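# Swap a shelf cell for the tray's new cell

## Task

Looking at the shelf from its front, exchange the front-row cell that is second from the left with the new cell sitting on the tray. The old cell must end up standing on the tray. The new cell must stand in the old one's spot, facing the same direction the old one did. The old cell's air hose must be pushed fully onto one of the new cell's two tubes. The new cell must be fully plugged in. Throughout: the lids stay on, the other cells are left undisturbed, no cell is tipped far, no cell is dropped, and no wire is pulled out of its plug or socket.

## Robot and tools

Robot: two seven-joint Kinova Gen3 arms, left_arm and right_arm. Each carries a Robotiq 2F-85 parallel gripper and a wrist camera. Their bases sit near scene (-0.028, +0.396, +0.034) m for left_arm and (-0.016, -0.403, +0.034) m for right_arm, both turned almost not at all about z.

Frames: the scene frame has its origin at table-top height, midway between the two nominal bases, with +x out over the table, +z up and +y toward left_arm. Image sides do not match arm names. Hand positions, quaternions (wxyz), targets and wrist-camera poses are in each arm's own base frame. Fixed cameras and the table use the scene frame. On the gripper, the fingers point along its +z and close along its y. end_effector_position is the spot between the pads when shut; the tips reach about 19 mm past it closed and 6 mm open.

execute_actions(actions, cameras): actions is a list of actions. Each action is a list of 1 to 15 rows, one row per 1/30 s step; a short action repeats its last row up to 15 steps. Every row holds 16 numbers in [-1, 1], always covering both arms: left dx, dy, dz, rx, ry, rz, gripper position, gripper speed, then the same eight for the right. dx..rz are an offset, not a pose. They are measured from that arm's Hand target as it stood when the action began, along that arm's base axes. Each row is measured from that same start, not from the row before. 1.0 equals 0.6 m or 180 degrees; rx, ry, rz form one rotation vector, turning about the Hand target point. Sending the same offset again moves the arm further. All six zero holds the arm at its Hand target. Gripper position is an absolute setting: +1 open (85 mm), 0 about 45 mm, -1 shut; the mapping is not linear, so check position_measured_pct (about 50 minus 50 times the position number). Gripper speed: -1 about 20 mm/s, 0 about 85, +1 about 150. A 0 is a real command, so to leave a gripper alone repeat its last two numbers. Images return only for an empty actions list or when cameras names them.

move(target, speed, blend, blocking, cameras): target is one 16-number row or a list of up to 15 rows. Rows use the same layout and scale. Every row is an offset from the Hand targets at the move's start, not from the previous row. speed is the path's top speed in m/s, 0.002 to 0.5, default 0.25; turning is capped at twice that in rad/s and at 0.873 rad/s. You can give one speed per target. blend (m) rounds corners between listed targets; 0 stops at each. Paths are straight, end together, last at least 0.5 s and are cut at 10 s. They ignore obstacles and the other arm, and grippers lag and overshoot more when fast. blocking=false returns after about 0.5 s while the move continues. The result adds a move: line with done, off_target, moving, held or fault, plus limits (paced = clipped, held = steps withheld). Done means at rest within 3 mm and 2 degrees; it says nothing about contact.

wait(seconds 0 to 10), stop() brakes a running move, zoom_image(camera, region [x0, y0, x1, y1] in pixels, at most 504 by 504, latest image only), clear_fault(arm) after a reported torque fault, read_manual() gives licence texts, finished_scene() ends the scene for good.

Cameras: cam_high, cam_low, cam_shelf, cam_tray, cam_left_wrist, cam_right_wrist, each 896x504. Calibrations are given but can be a little off.

Results: per arm, end_effector_position (m) and quaternion, Hand target (the last commanded pose after clipping; the next offsets start there), Tool commands, joint positions, velocities ("within noise" when still), joint torques, flange force along the gripper axes (includes held weight; reads nonzero with nothing touching), and step readings for action calls. Gripper fields: position_measured_pct; object_status 0 moving, 1 blocked opening, 2 stopped on something before the asked position (firm grip), 3 at the asked position or pads met (soft grip or empty); motor_current_ma about 1000 on a firm hold, near 0 in air. Hold the position number steady up to 1.3 s to read a stop.

Motion notes: each step, the commanded orientation is clipped to within 32 degrees of the actual one. Large wrist turns can swing the elbow. Arms often settle a little short; any new command asks again, and you can send the remaining gap as an offset. To grip, ask for a position narrower than the object; a firm close from a centimetre wider at faster speed gives more force. Release by asking a few millimetres wider than the object.

Avoid: the arms are stiff, so a target even a few millimetres beyond a firm contact pushes hard. Back the target off past the gripper to stop a push. Approach slowly. Big torques stop an arm until clear_fault. Never let the arms or grippers press on each other; that can end the scene. The clearance check may hold an arm back. Long stretched holds or unreachable targets heat motors and can make an arm sag. Do not squeeze hard on a part still resting on something, swing loads fast, drop a cell, tip it far, pull its wires, or let anything leave the table. Loose objects may get nudged now and then.

Each tool is called after "Emit:" in YAML: its name, and indented under it one key for each argument.

## Session

Emit:
execute_actions:
  actions: []

Scene clock: 0.00 s.
left_arm: end_effector_position=(+0.3921, -0.2330, +0.3481) position_measured_pct=0.0 object_status=3 motor_current_ma=0 end_effector_quat_wxyz=(+0.061, +0.735, -0.404, +0.541) | right_arm: end_effector_position=(+0.3359, +0.1298, +0.0853) position_measured_pct=0.0 object_status=3 motor_current_ma=0 end_effector_quat_wxyz=(-0.035, +0.427, +0.903, +0.037)
Joint positions: left_arm=[0.111 -0.111 0.141 2.493 2.376 0.498 1.742] | right_arm=[-0.498 0.476 0.198 2.111 -0.352 0.59 0.662]
Joint velocities: within noise
Joint torques (N m): no reading
Flange force (N): no reading
Hand target: left_arm +0.3921, -0.2330, +0.3481; +0.061, +0.735, -0.404, +0.541 | right_arm +0.3359, +0.1298, +0.0853; -0.035, +0.427, +0.903, +0.037
Tool commands: left_gripper/position=+1.0 left_gripper/speed=+1.0 right_gripper/position=+1.0 right_gripper/speed=+1.0

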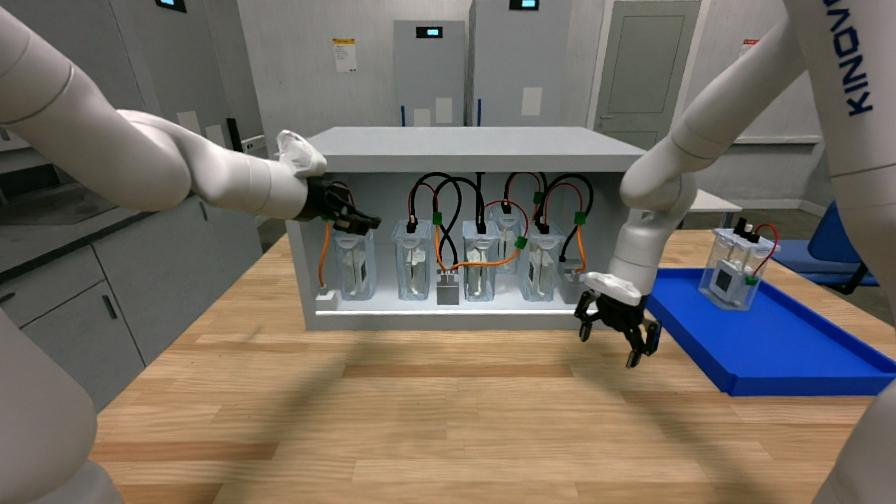

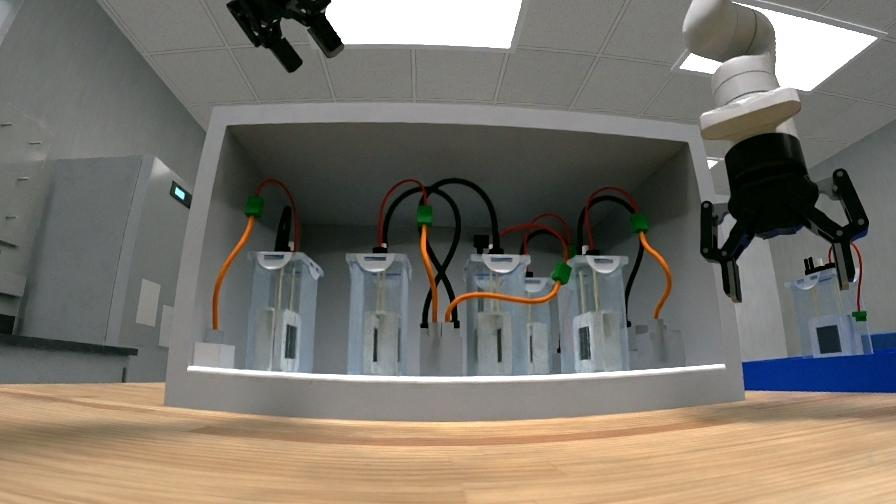

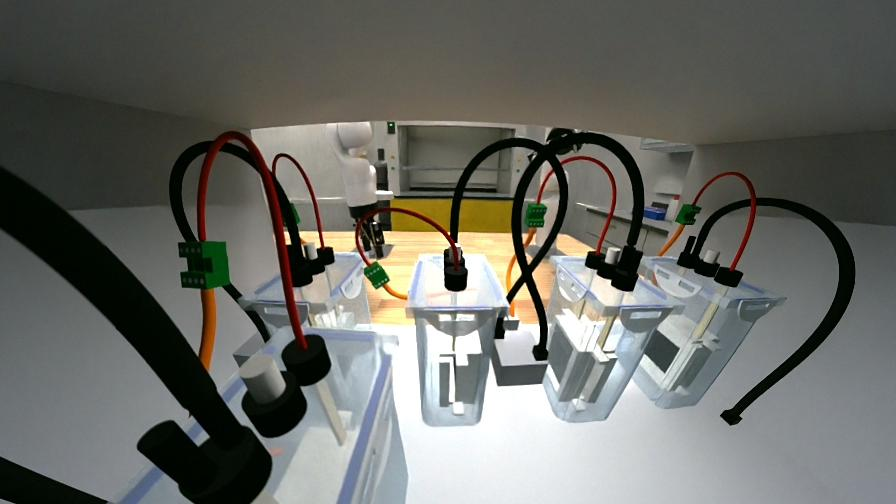

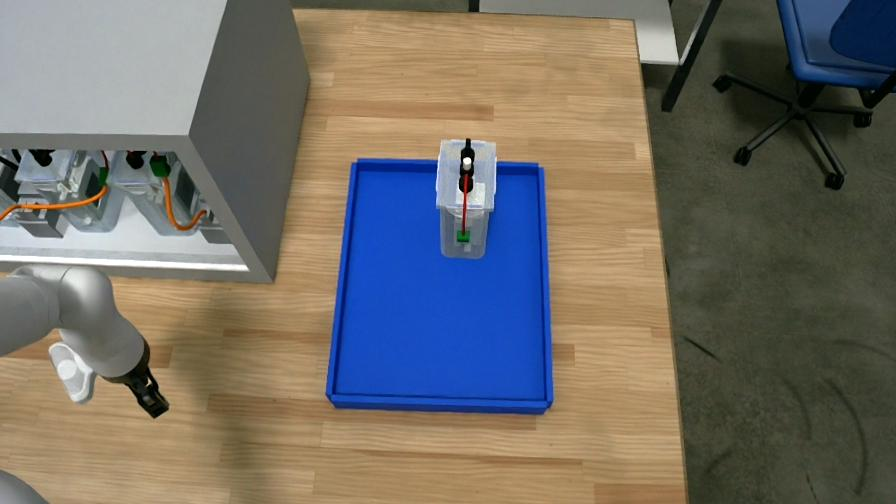

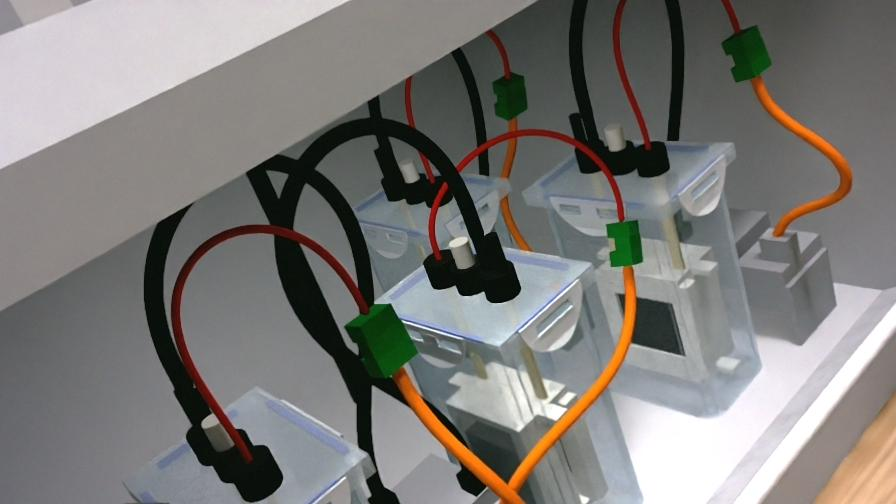

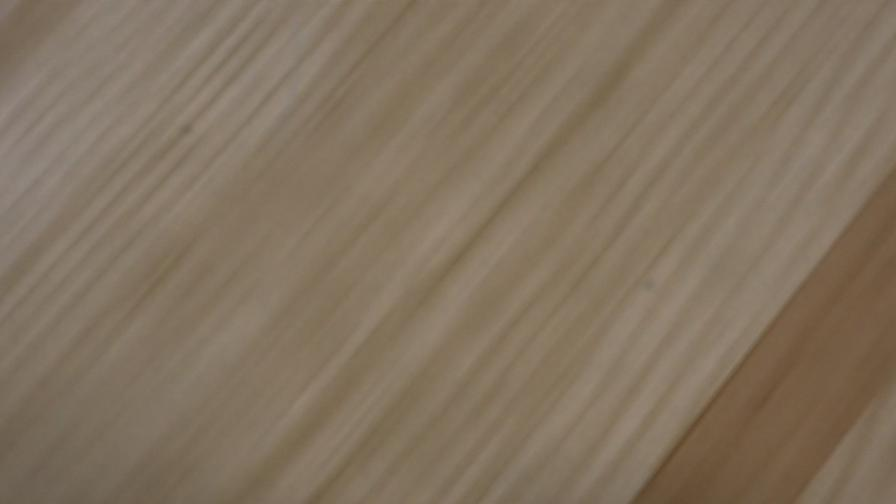

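Emit:
zoom_image:
  camera: "cam_high"
  region: [290, 140, 500, 320]

Emit:
zoom_image:
  camera: "cam_high"
  region: [440, 150, 650, 320]

Emit:
zoom_image:
  camera: "cam_low"
  region: [320, 160, 560, 400]

Emit:
zoom_image:
  camera: "cam_shelf"
  region: [420, 110, 800, 440]

Emit:
zoom_image:
  camera: "cam_left_wrist"
  region: [250, 0, 700, 504]

Emit:
zoom_image:
  camera: "cam_tray"
  region: [390, 110, 550, 290]

Emit:
zoom_image:
  camera: "cam_high"
  region: [640, 200, 840, 360]

Emit:
zoom_image:
  camera: "cam_shelf"
  region: [100, 110, 440, 440]

Scaled by 2.400 from the camera's 896x504 image, which has a finer 1280x720 frame.

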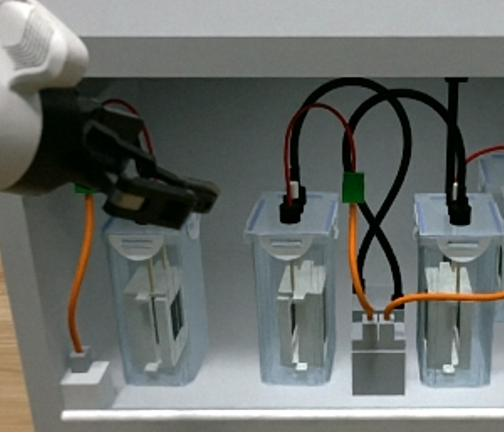

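Scaled by 2.400 from the camera's 896x504 image, which has a finer 1280x720 frame.

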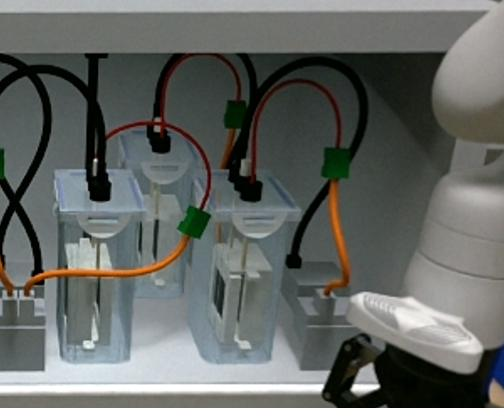

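Scaled by 2.100 from the camera's 896x504 image, which has a finer 1280x720 frame.

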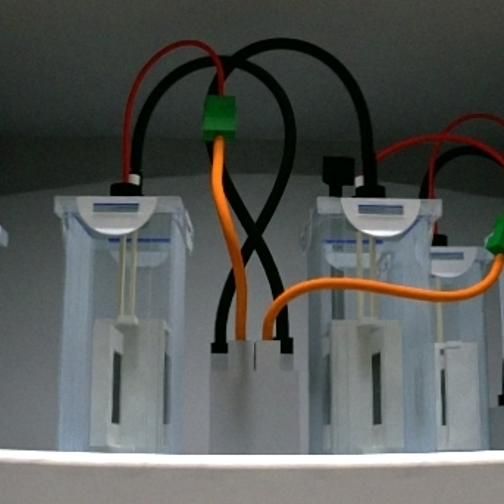

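Scaled by 1.326 from the camera's 896x504 image, which has a finer 1280x720 frame.

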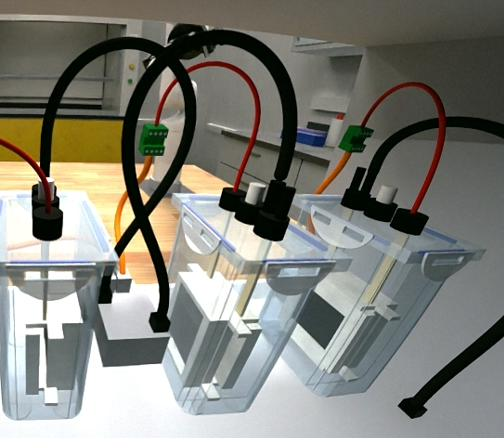

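Scaled by 1.000.

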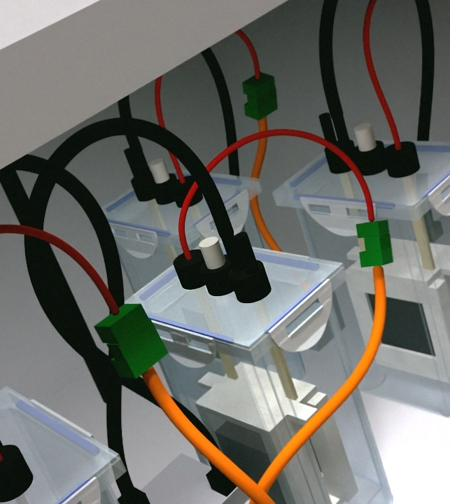

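Scaled by 2.800 from the camera's 896x504 image, which has a finer 1280x720 frame.

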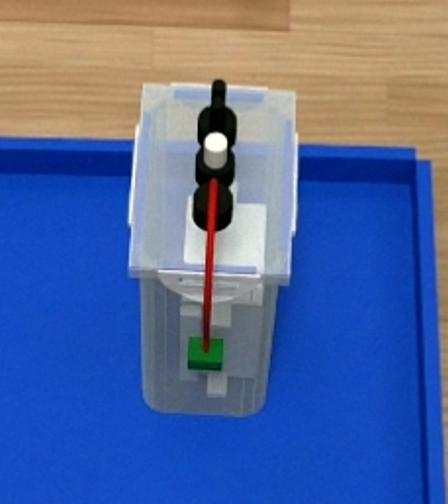

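Scaled by 2.520 from the camera's 896x504 image, which has a finer 1280x720 frame.

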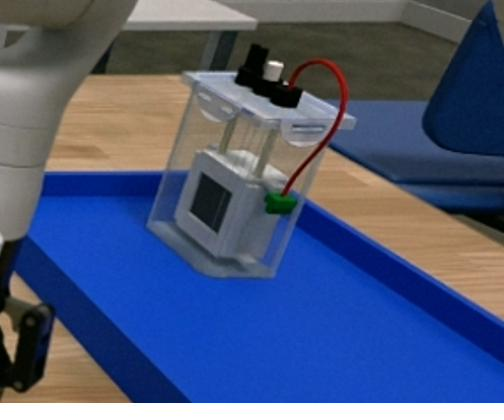

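Scaled by 1.482 from the camera's 896x504 image, which has a finer 1280x720 frame.

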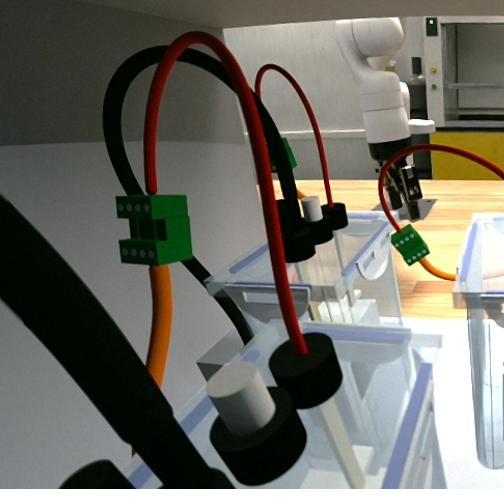

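Emit:
zoom_image:
  camera: "cam_tray"
  region: [425, 130, 510, 200]

Emit:
zoom_image:
  camera: "cam_high"
  region: [700, 205, 790, 320]

Emit:
zoom_image:
  camera: "cam_shelf"
  region: [510, 130, 680, 300]

Emit:
zoom_image:
  camera: "cam_left_wrist"
  region: [400, 190, 560, 340]

Emit:
zoom_image:
  camera: "cam_low"
  region: [780, 220, 880, 370]

Emit:
zoom_image:
  camera: "cam_left_wrist"
  region: [120, 200, 440, 504]

Scaled by 5.929 from the camera's 896x504 image, which has a finer 1280x720 frame.

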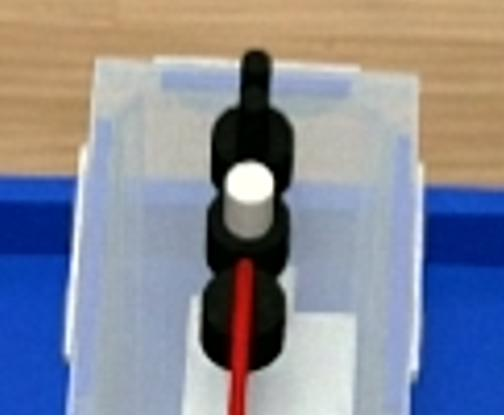

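Scaled by 4.383 from the camera's 896x504 image, which has a finer 1280x720 frame.

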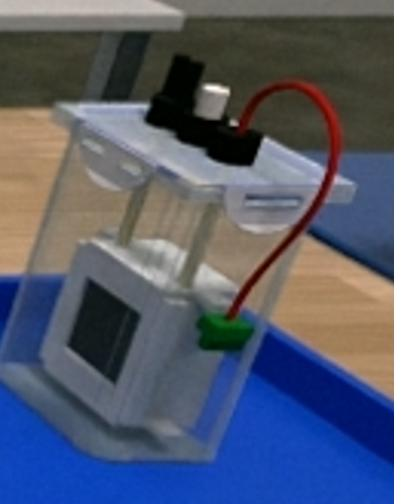

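Scaled by 2.965 from the camera's 896x504 image, which has a finer 1280x720 frame.

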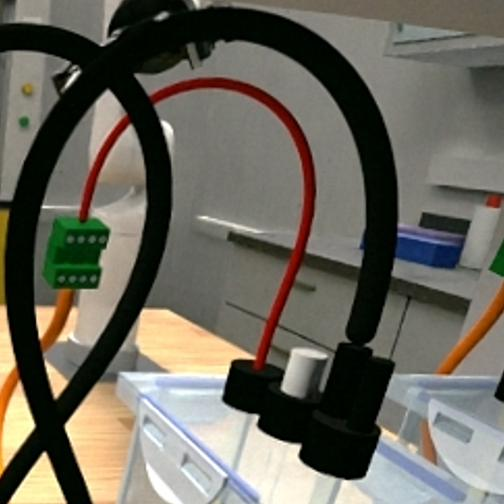

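Scaled by 3.150 from the camera's 896x504 image, which has a finer 1280x720 frame.

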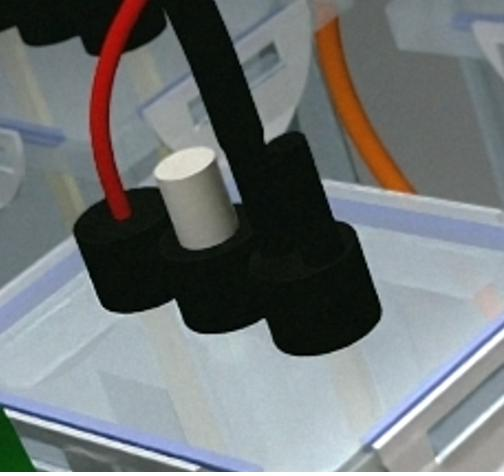

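Scaled by 3.360 from the camera's 896x504 image, which has a finer 1280x720 frame.

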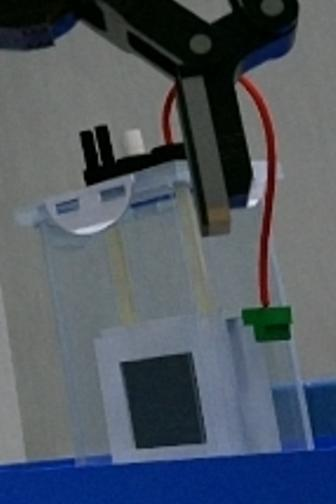

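Scaled by 1.575 from the camera's 896x504 image, which has a finer 1280x720 frame.

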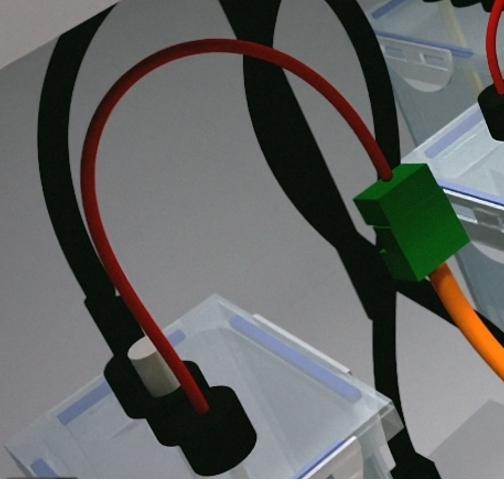

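Emit:
move:
  target: [0.082,-0.074,-0.087,-0.098,0.066,0.250,1,1,0,0,0,0,0,0,1,1]
  cameras: ["cam_left_wrist","cam_high","cam_shelf"]

Scene clock: 61.83 s.
left_arm: end_effector_position=(+0.4413, -0.2774, +0.2959) position_measured_pct=0.0 object_status=3 motor_current_ma=0 end_effector_quat_wxyz=(-0.001, +0.866, -0.001, +0.501) | right_arm: end_effector_position=(+0.3359, +0.1298, +0.0853) position_measured_pct=0.0 object_status=3 motor_current_ma=0 end_effector_quat_wxyz=(-0.035, +0.427, +0.903, +0.037)
Joint positions: left_arm=[0.526 0.318 0.523 2.151 4.599 0.955 0.705] | right_arm=[-0.498 0.476 0.198 2.111 -0.352 0.59 0.662]
Joint torques (N m): left_arm=[-2.14 -12.63 1.76 -6.86 -1.57 1.5 -0.31] | right_arm=[-0.71 -12.83 -0.82 -3.9 0.13 -0.06 0.24]
Flange force (N): left_arm=[-3.8 3.6 -1.4] | right_arm=[-1.6 1.5 -4.4]
Hand target: left_arm +0.4413, -0.2774, +0.2959; -0.001, +0.866, -0.001, +0.501 | right_arm +0.3359, +0.1298, +0.0853; -0.035, +0.427, +0.903, +0.037
Off the commanded pose: left_arm 0.000 m, 0 deg | right_arm 0.000 m, 0 deg.
move: done
camera_calibration:
cam_left_wrist: T_world_to_cam=[[0.00252926, -0.999341, 0.0362158, -0.295593], [-0.508441, -0.0324705, -0.860485, 0.526863], [0.861093, -0.0162372, -0.508188, -0.0902288], [0, 0, 0, 1]] pos_world=[0.346321, -0.279756, 0.418209]
Images, in order (width x height): cam_high 896x504, cam_shelf 896x504, cam_left_wrist 896x504.

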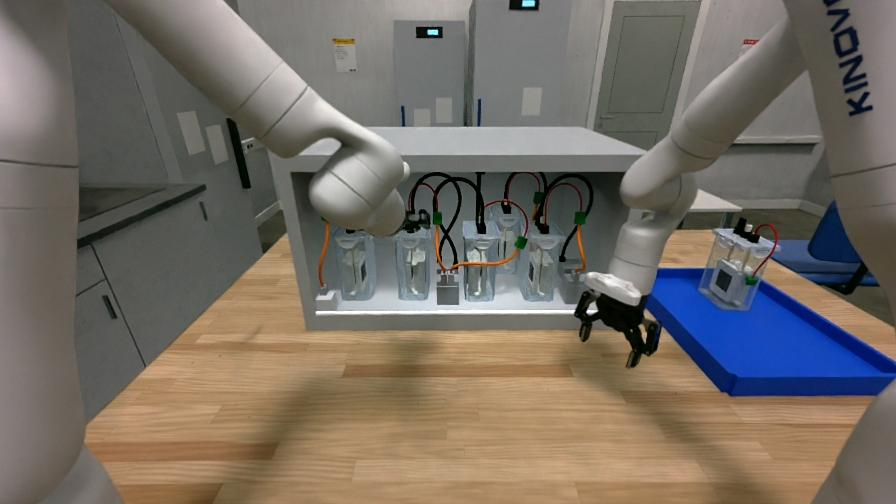

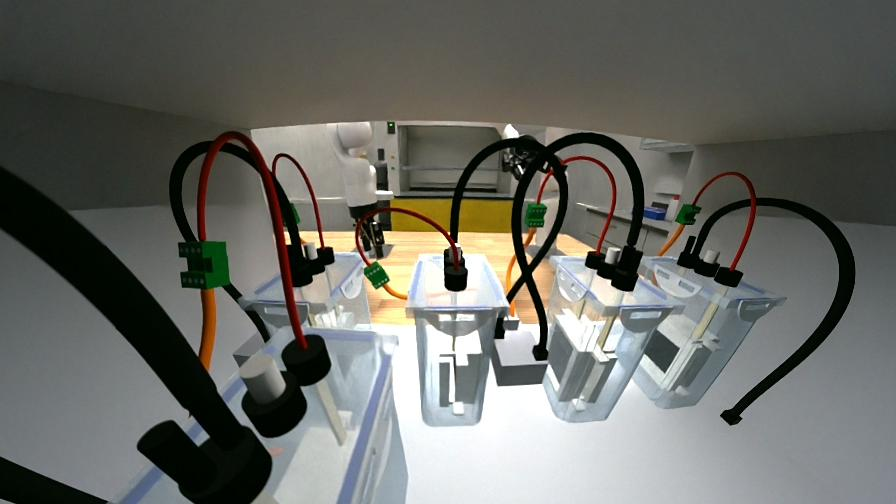

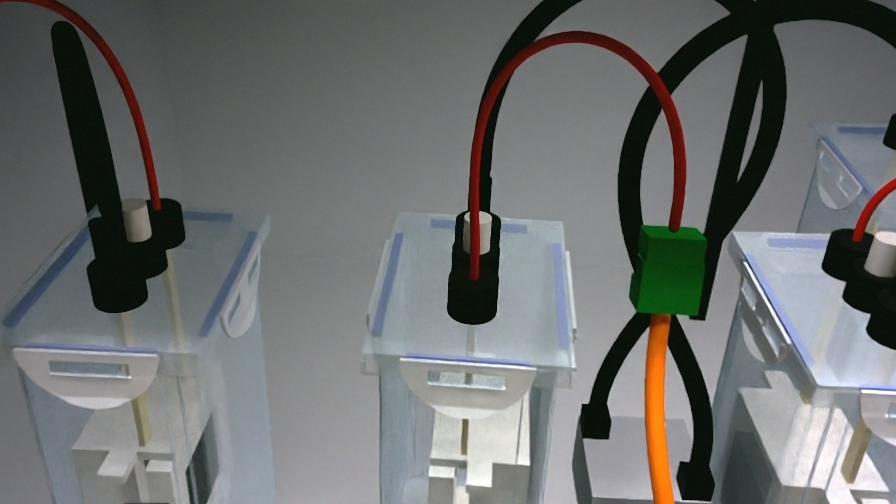

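Emit:
zoom_image:
  camera: "cam_left_wrist"
  region: [380, 100, 580, 350]

Emit:
zoom_image:
  camera: "cam_left_wrist"
  region: [560, 200, 760, 504]

Emit:
zoom_image:
  camera: "cam_left_wrist"
  region: [400, 0, 896, 230]

Scaled by 2.016 from the camera's 896x504 image, which has a finer 1280x720 frame.

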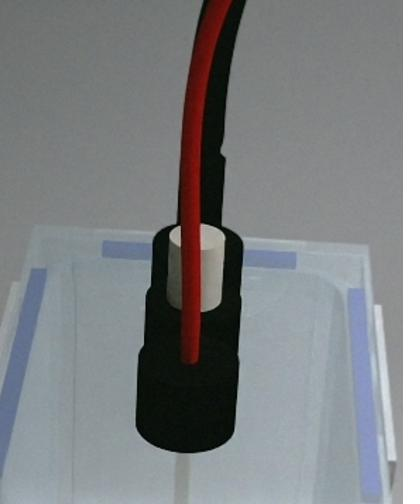

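Scaled by 1.658 from the camera's 896x504 image, which has a finer 1280x720 frame.

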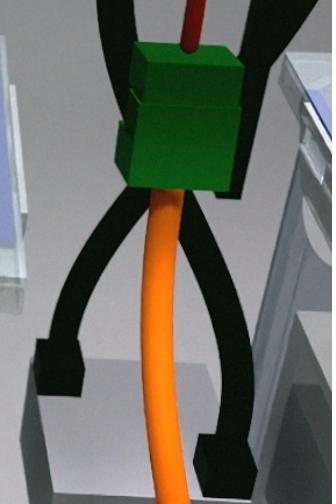

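Scaled by 1.016 from the camera's 896x504 image, which has a finer 1280x720 frame.

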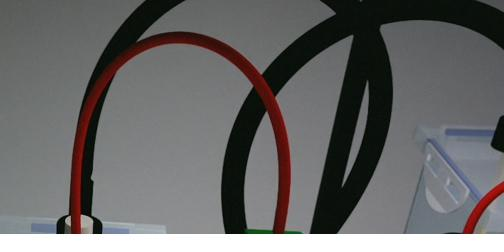

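Emit:
move:
  target: [0,0,0,0,0,0,1,1,0.168,0.319,0.168,-0.298,-0.612,0.155,1,1]
  cameras: ["cam_right_wrist","cam_high","cam_low"]

Scene clock: 119.60 s.
left_arm: end_effector_position=(+0.4413, -0.2774, +0.2959) position_measured_pct=0.0 object_status=3 motor_current_ma=0 end_effector_quat_wxyz=(-0.001, +0.866, -0.001, +0.501) | right_arm: end_effector_position=(+0.4365, +0.3214, +0.1862) position_measured_pct=0.0 object_status=3 motor_current_ma=0 end_effector_quat_wxyz=(+0.842, +0.002, +0.539, +0.001)
Joint positions: left_arm=[0.526 0.318 0.523 2.151 4.599 0.955 0.705] | right_arm=[-2.104 2.243 1.334 1.971 0.663 0.367 -1.351]
Joint torques (N m): left_arm=[-2.16 -12.63 1.72 -6.82 -1.59 1.47 -0.25] | right_arm=[7.71 57.78 7.68 7.8 0.53 2.44 0.24]
Flange force (N): left_arm=[-3.5 3.9 -1.6] | right_arm=[-70.7 146.7 -84.9]
Hand target: left_arm +0.4413, -0.2774, +0.2959; -0.001, +0.866, -0.001, +0.501 | right_arm +0.4367, +0.3212, +0.1861; +0.843, +0.001, +0.538, +0.000
Off the commanded pose: left_arm 0.000 m, 0 deg | right_arm 0.000 m, 0 deg.
TORQUE WARNING: the torque sensor of joint 2 (shoulder) of the right arm reached its warning level (56.7 N m). A warning alone does not stop the arm.
joint sent to its limit (right arm) — joint 2 (shoulder), upper limit. The joint targets still meet the commanded pose.
move: done
camera_calibration:
cam_right_wrist: T_world_to_cam=[[-0.0125428, 0.999904, -0.00592332, -0.318194], [-0.414445, 0.00019238, 0.910074, 0.0668601], [0.909988, 0.0138698, 0.414402, -0.330208], [0, 0, 0, 1]] pos_world=[0.324204, 0.32273, 0.0741064]
Images, in order (width x height): cam_high 896x504, cam_low 896x504, cam_right_wrist 896x504.

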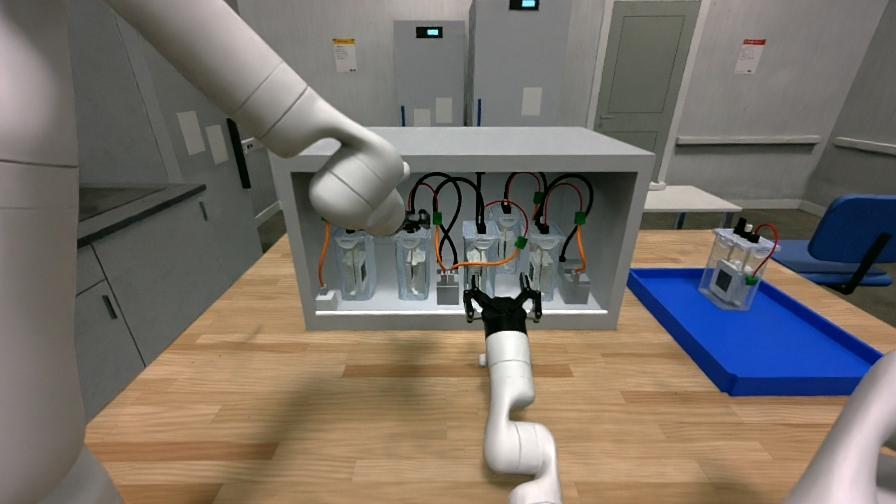

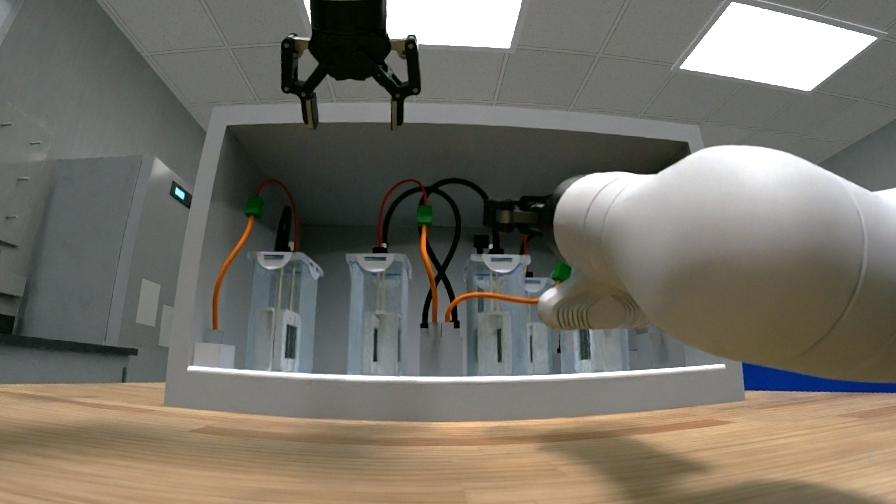

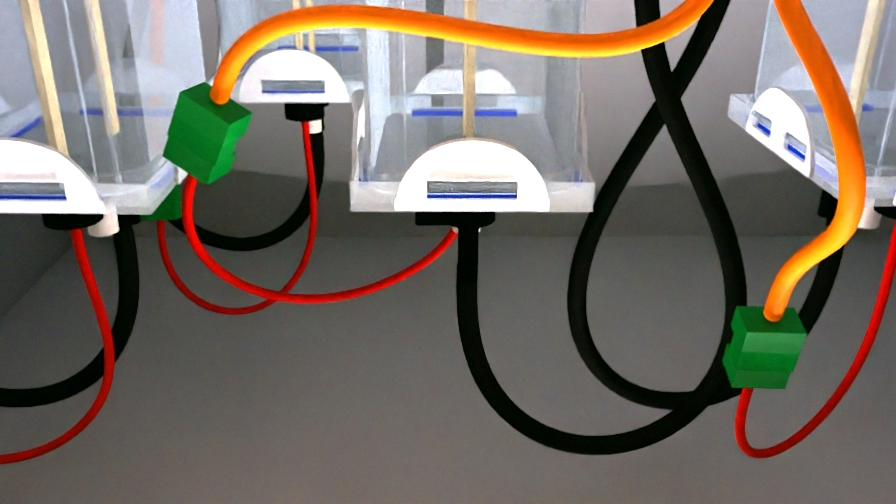

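Emit:
move:
  target: [0,0,0,0,0,0,1,1,-0.168,-0.319,-0.05,0.298,0.612,-0.155,1,1]
  cameras: ["cam_high"]

Scene clock: 126.17 s.
left_arm: end_effector_position=(+0.4413, -0.2774, +0.2959) position_measured_pct=0.0 object_status=3 motor_current_ma=0 end_effector_quat_wxyz=(-0.001, +0.866, -0.001, +0.501) | right_arm: end_effector_position=(+0.3358, +0.1298, +0.1561) position_measured_pct=0.0 object_status=3 motor_current_ma=0 end_effector_quat_wxyz=(-0.035, +0.427, +0.903, +0.037)
Joint positions: left_arm=[0.526 0.318 0.523 2.151 4.599 0.955 0.705] | right_arm=[-0.535 0.326 0.236 2.024 -0.245 0.815 0.547]
Joint torques (N m): left_arm=[-2.22 -12.65 1.76 -6.91 -1.57 1.51 -0.31] | right_arm=[-0.65 -11.67 -0.89 -5.46 0.1 -0.13 0.24]
Flange force (N): left_arm=[-4.1 3.6 -1.4] | right_arm=[-1.8 1.0 -3.9]
Hand target: left_arm +0.4413, -0.2774, +0.2959; -0.001, +0.866, -0.001, +0.501 | right_arm +0.3359, +0.1298, +0.1561; -0.035, +0.427, +0.903, +0.037
Off the commanded pose: left_arm 0.000 m, 0 deg | right_arm 0.000 m, 0 deg.
TORQUE WARNING: the torque sensor of joint 2 (shoulder) of the right arm reached its warning level (56.7 N m). A warning alone does not stop the arm.
move: done
Images, in order (width x height): cam_high 896x504.

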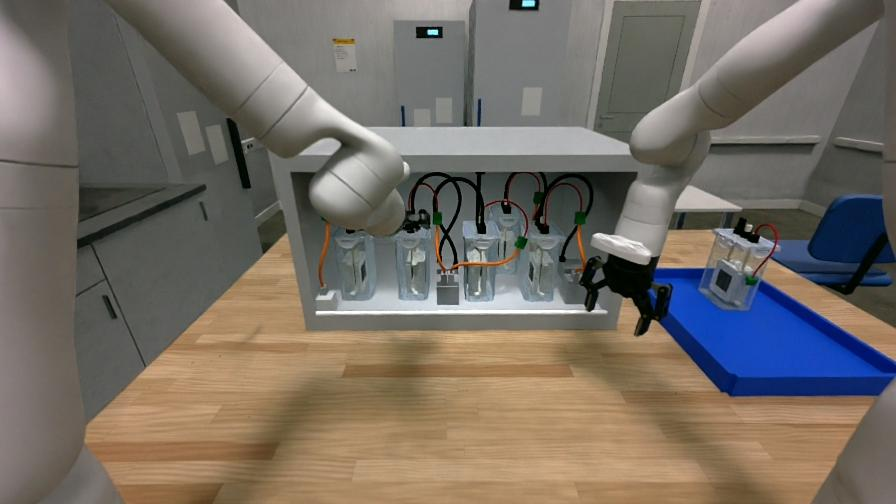

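Emit:
move:
  target: [0,0,0,0,0,0,1,1,0.135,0.25,0.183,0,0,0.2806,1,1]

Emit:
move:
  target: [0,0,0,0,0,0,1,1,0,0,0,0,-0.22,0,1,1]

Scene clock: 135.30 s.
left_arm: end_effector_position=(+0.4413, -0.2774, +0.2959) position_measured_pct=0.0 object_status=3 motor_current_ma=0 end_effector_quat_wxyz=(-0.001, +0.866, -0.001, +0.501) | right_arm: end_effector_position=(+0.4169, +0.2798, +0.2659) position_measured_pct=0.0 object_status=3 motor_current_ma=0 end_effector_quat_wxyz=(-0.048, +0.001, +0.999, +0.019)
Joint positions: left_arm=[0.526 0.318 0.523 2.151 4.599 0.955 0.705] | right_arm=[-0.612 0.534 0.041 1.268 -0.106 1.401 1.014]
Joint torques (N m): left_arm=[-2.21 -12.65 1.8 -6.91 -1.59 1.49 -0.26] | right_arm=[-0.72 -17.8 -1.24 -7.44 0.08 0.05 0.26]
Flange force (N): left_arm=[-3.8 3.7 -1.5] | right_arm=[-2.6 0.6 -3.5]
Hand target: left_arm +0.4413, -0.2774, +0.2959; -0.001, +0.866, -0.001, +0.501 | right_arm +0.4169, +0.2798, +0.2659; -0.048, +0.001, +0.999, +0.019
Off the commanded pose: left_arm 0.000 m, 0 deg | right_arm 0.000 m, 0 deg.
move: done

Scene clock: 137.17 s.
left_arm: end_effector_position=(+0.4413, -0.2774, +0.2959) position_measured_pct=0.0 object_status=3 motor_current_ma=0 end_effector_quat_wxyz=(-0.001, +0.866, -0.001, +0.501) | right_arm: end_effector_position=(+0.4169, +0.2798, +0.2659) position_measured_pct=0.0 object_status=3 motor_current_ma=0 end_effector_quat_wxyz=(+0.294, -0.006, +0.956, +0.018)
Joint positions: left_arm=[0.526 0.318 0.523 2.151 4.599 0.955 0.705] | right_arm=[-1.094 0.234 0.231 1.921 0.627 0.659 0.264]
Joint torques (N m): left_arm=[-2.27 -12.59 1.7 -6.87 -1.6 1.47 -0.31] | right_arm=[-0.72 -11.6 -0.71 -7.62 1.27 -0.73 0.23]
Flange force (N): left_arm=[-4.0 3.9 -1.7] | right_arm=[-3.2 -0.4 -1.5]
Hand target: left_arm +0.4413, -0.2774, +0.2959; -0.001, +0.866, -0.001, +0.501 | right_arm +0.4169, +0.2798, +0.2659; +0.294, -0.006, +0.956, +0.018
Off the commanded pose: left_arm 0.000 m, 0 deg | right_arm 0.000 m, 0 deg.
move: done

Emit:
move:
  target: [0,0,0,0,0,0,1,1,0.117,0.118,-0.083,0,-0.2,0,1,1]
  cameras: ["cam_high"]

Scene clock: 140.77 s.
left_arm: end_effector_position=(+0.4413, -0.2774, +0.2959) position_measured_pct=0.0 object_status=3 motor_current_ma=0 end_effector_quat_wxyz=(-0.001, +0.866, -0.001, +0.501) | right_arm: end_effector_position=(+0.4871, +0.3506, +0.2161) position_measured_pct=0.0 object_status=3 motor_current_ma=0 end_effector_quat_wxyz=(+0.575, -0.011, +0.818, +0.015)
Joint positions: left_arm=[0.526 0.318 0.523 2.151 4.599 0.955 0.705] | right_arm=[-1.438 0.743 0.468 2.065 1.891 0.784 -1.318]
Joint torques (N m): left_arm=[-2.21 -12.67 1.76 -6.86 -1.58 1.5 -0.32] | right_arm=[-0.67 -15.33 2.82 -3.75 0.79 2.48 0.24]
Flange force (N): left_arm=[-4.0 3.8 -1.4] | right_arm=[-3.2 1.1 1.2]
Hand target: left_arm +0.4413, -0.2774, +0.2959; -0.001, +0.866, -0.001, +0.501 | right_arm +0.4871, +0.3506, +0.2161; +0.575, -0.011, +0.818, +0.015
Off the commanded pose: left_arm 0.000 m, 0 deg | right_arm 0.000 m, 0 deg.
move: done
Images, in order (width x height): cam_high 896x504.

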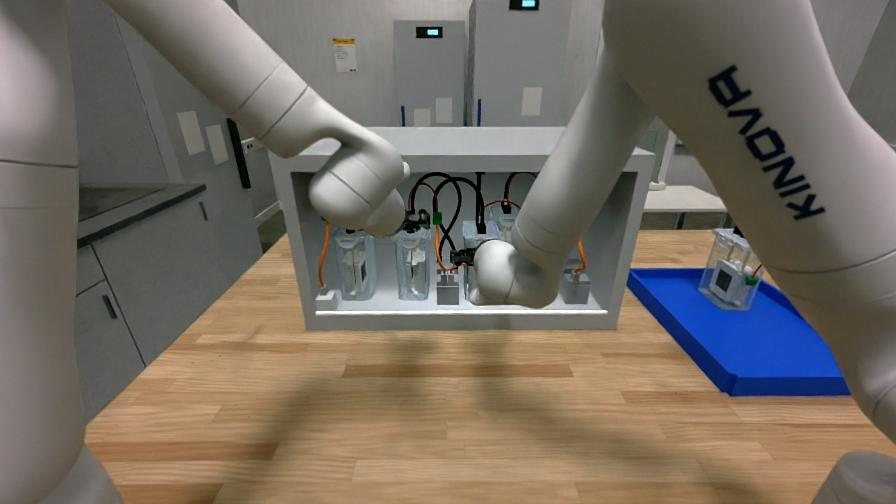

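Emit:
move:
  target: [0.033,0,0.117,0,0.0556,0,0,1,0.033,0.166,-0.02,0,-0.193,-0.012,0,1]
  cameras: ["all"]

Scene clock: 152.10 s.
left_arm: end_effector_position=(+0.4611, -0.2774, +0.3661) position_measured_pct=49.8 object_status=3 motor_current_ma=0 end_effector_quat_wxyz=(-0.001, +0.906, -0.001, +0.423) | right_arm: end_effector_position=(+0.5069, +0.4502, +0.2041) position_measured_pct=49.8 object_status=3 motor_current_ma=0 end_effector_quat_wxyz=(+0.793, +0.000, +0.609, +0.001)
Joint positions: left_arm=[0.346 0.185 0.572 1.856 5.163 0.834 -0.014] | right_arm=[-1.517 1.333 0.53 1.607 1.698 1.289 -1.426]
Joint torques (N m): left_arm=[-2.15 -11.95 1.62 -9.26 -1.71 -0.24 -0.3] | right_arm=[-0.73 -20.04 5.74 -1.54 0.66 2.64 0.25]
Flange force (N): left_arm=[-3.4 5.1 0.0] | right_arm=[-0.6 1.2 2.9]
Hand target: left_arm +0.4611, -0.2774, +0.3661; -0.001, +0.906, -0.001, +0.423 | right_arm +0.5069, +0.4502, +0.2041; +0.793, +0.000, +0.609, +0.001
Off the commanded pose: left_arm 0.000 m, 0 deg | right_arm 0.000 m, 0 deg.
move: done
camera_calibration:
cam_left_wrist: T_world_to_cam=[[0.00878288, -0.999341, 0.0352248, -0.300706], [-0.650201, -0.0324701, -0.759068, 0.625589], [0.759712, -0.0162364, -0.650057, 0.0270507], [0, 0, 0, 1]] pos_world=[0.388848, -0.279756, 0.503041]
cam_right_wrist: T_world_to_cam=[[-0.0157465, 0.999855, -0.00646658, -0.444193], [-0.251695, 0.0022954, 0.967804, -0.0155319], [0.967679, 0.0168672, 0.251622, -0.400789], [0, 0, 0, 1]] pos_world=[0.376931, 0.450925, 0.113007]

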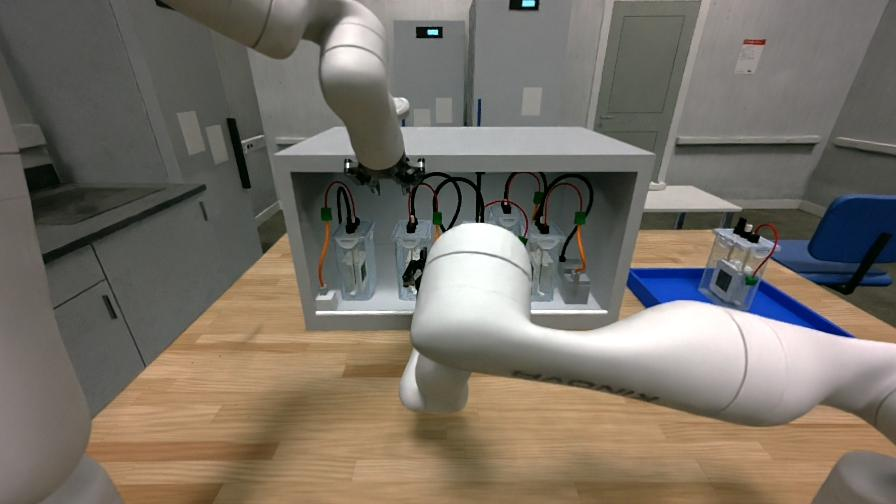

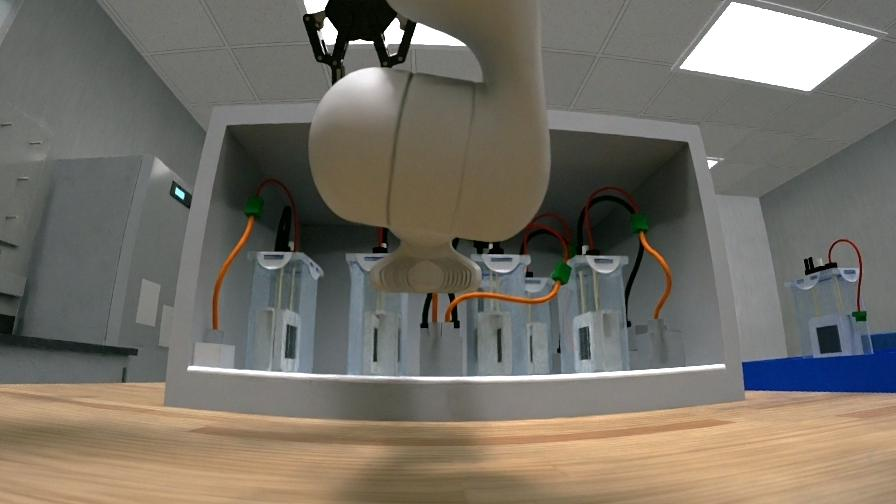

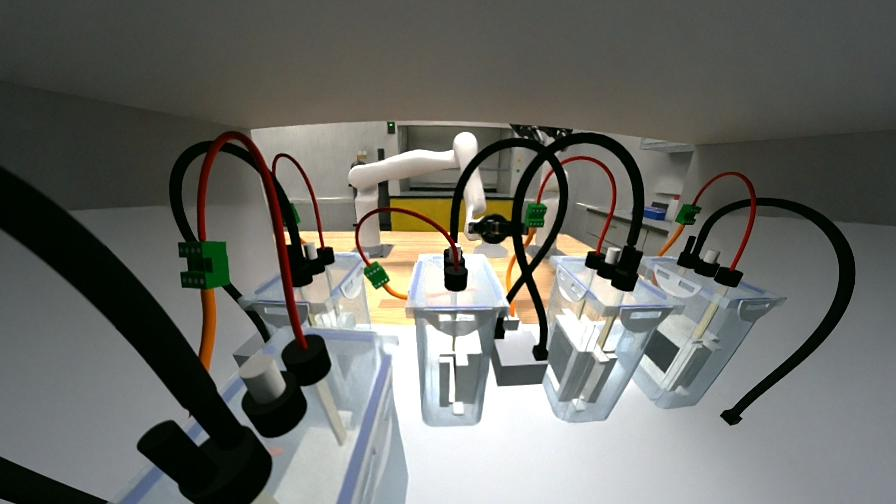

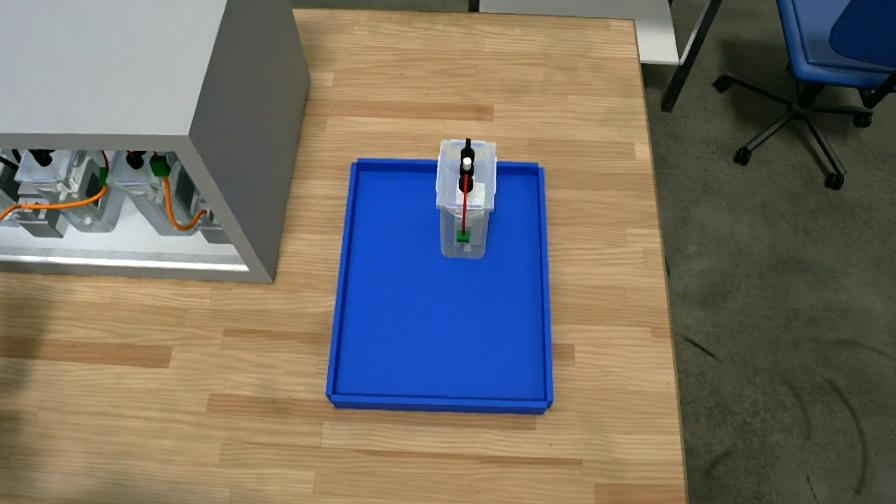

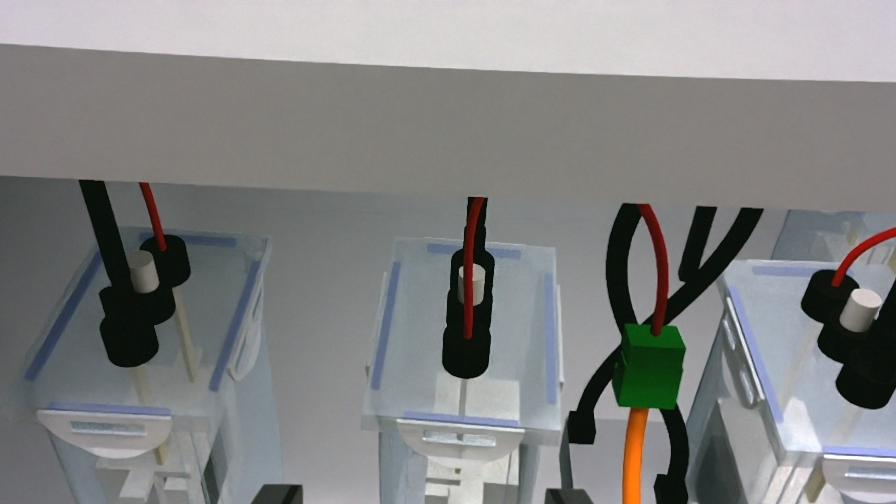

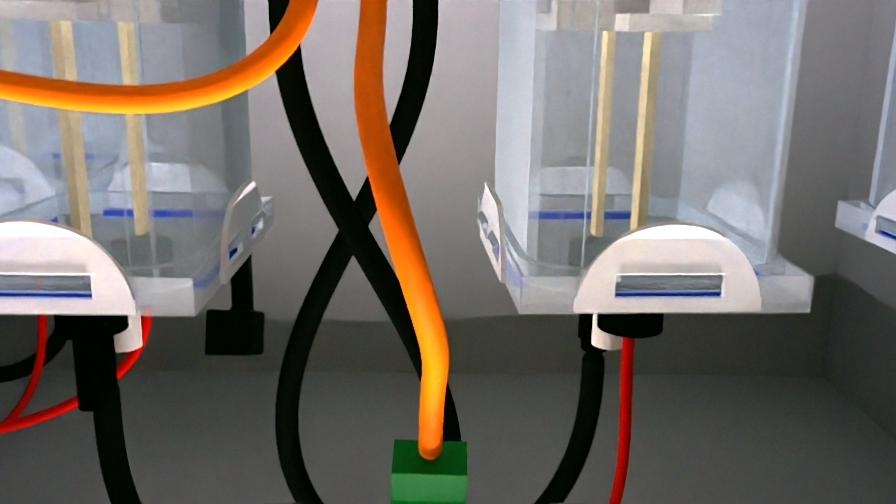

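Emit:
zoom_image:
  camera: "cam_left_wrist"
  region: [590, 290, 710, 430]

Emit:
zoom_image:
  camera: "cam_right_wrist"
  region: [370, 400, 500, 504]

Emit:
zoom_image:
  camera: "cam_shelf"
  region: [480, 140, 620, 280]

Scaled by 3.600 from the camera's 896x504 image, which has a finer 1280x720 frame.

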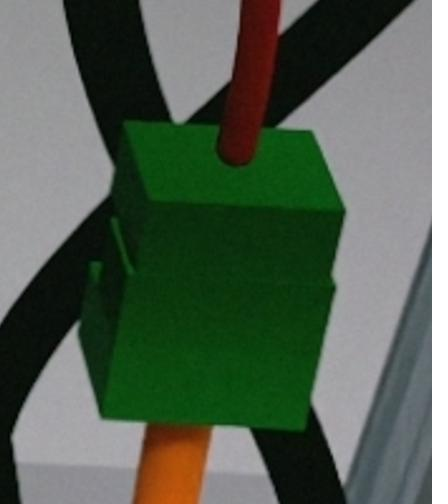

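Scaled by 3.877 from the camera's 896x504 image, which has a finer 1280x720 frame.

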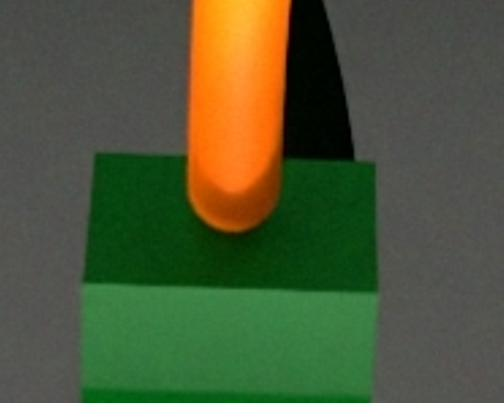

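Scaled by 3.600 from the camera's 896x504 image, which has a finer 1280x720 frame.

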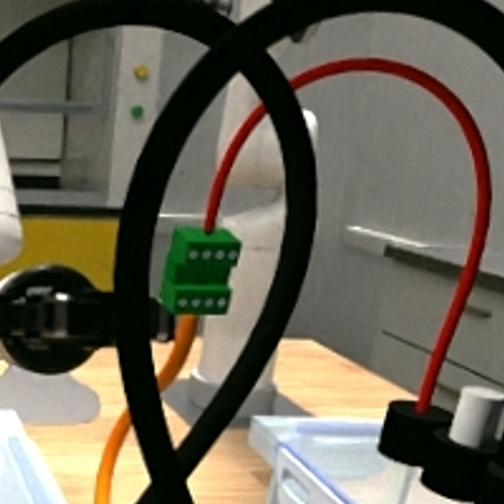

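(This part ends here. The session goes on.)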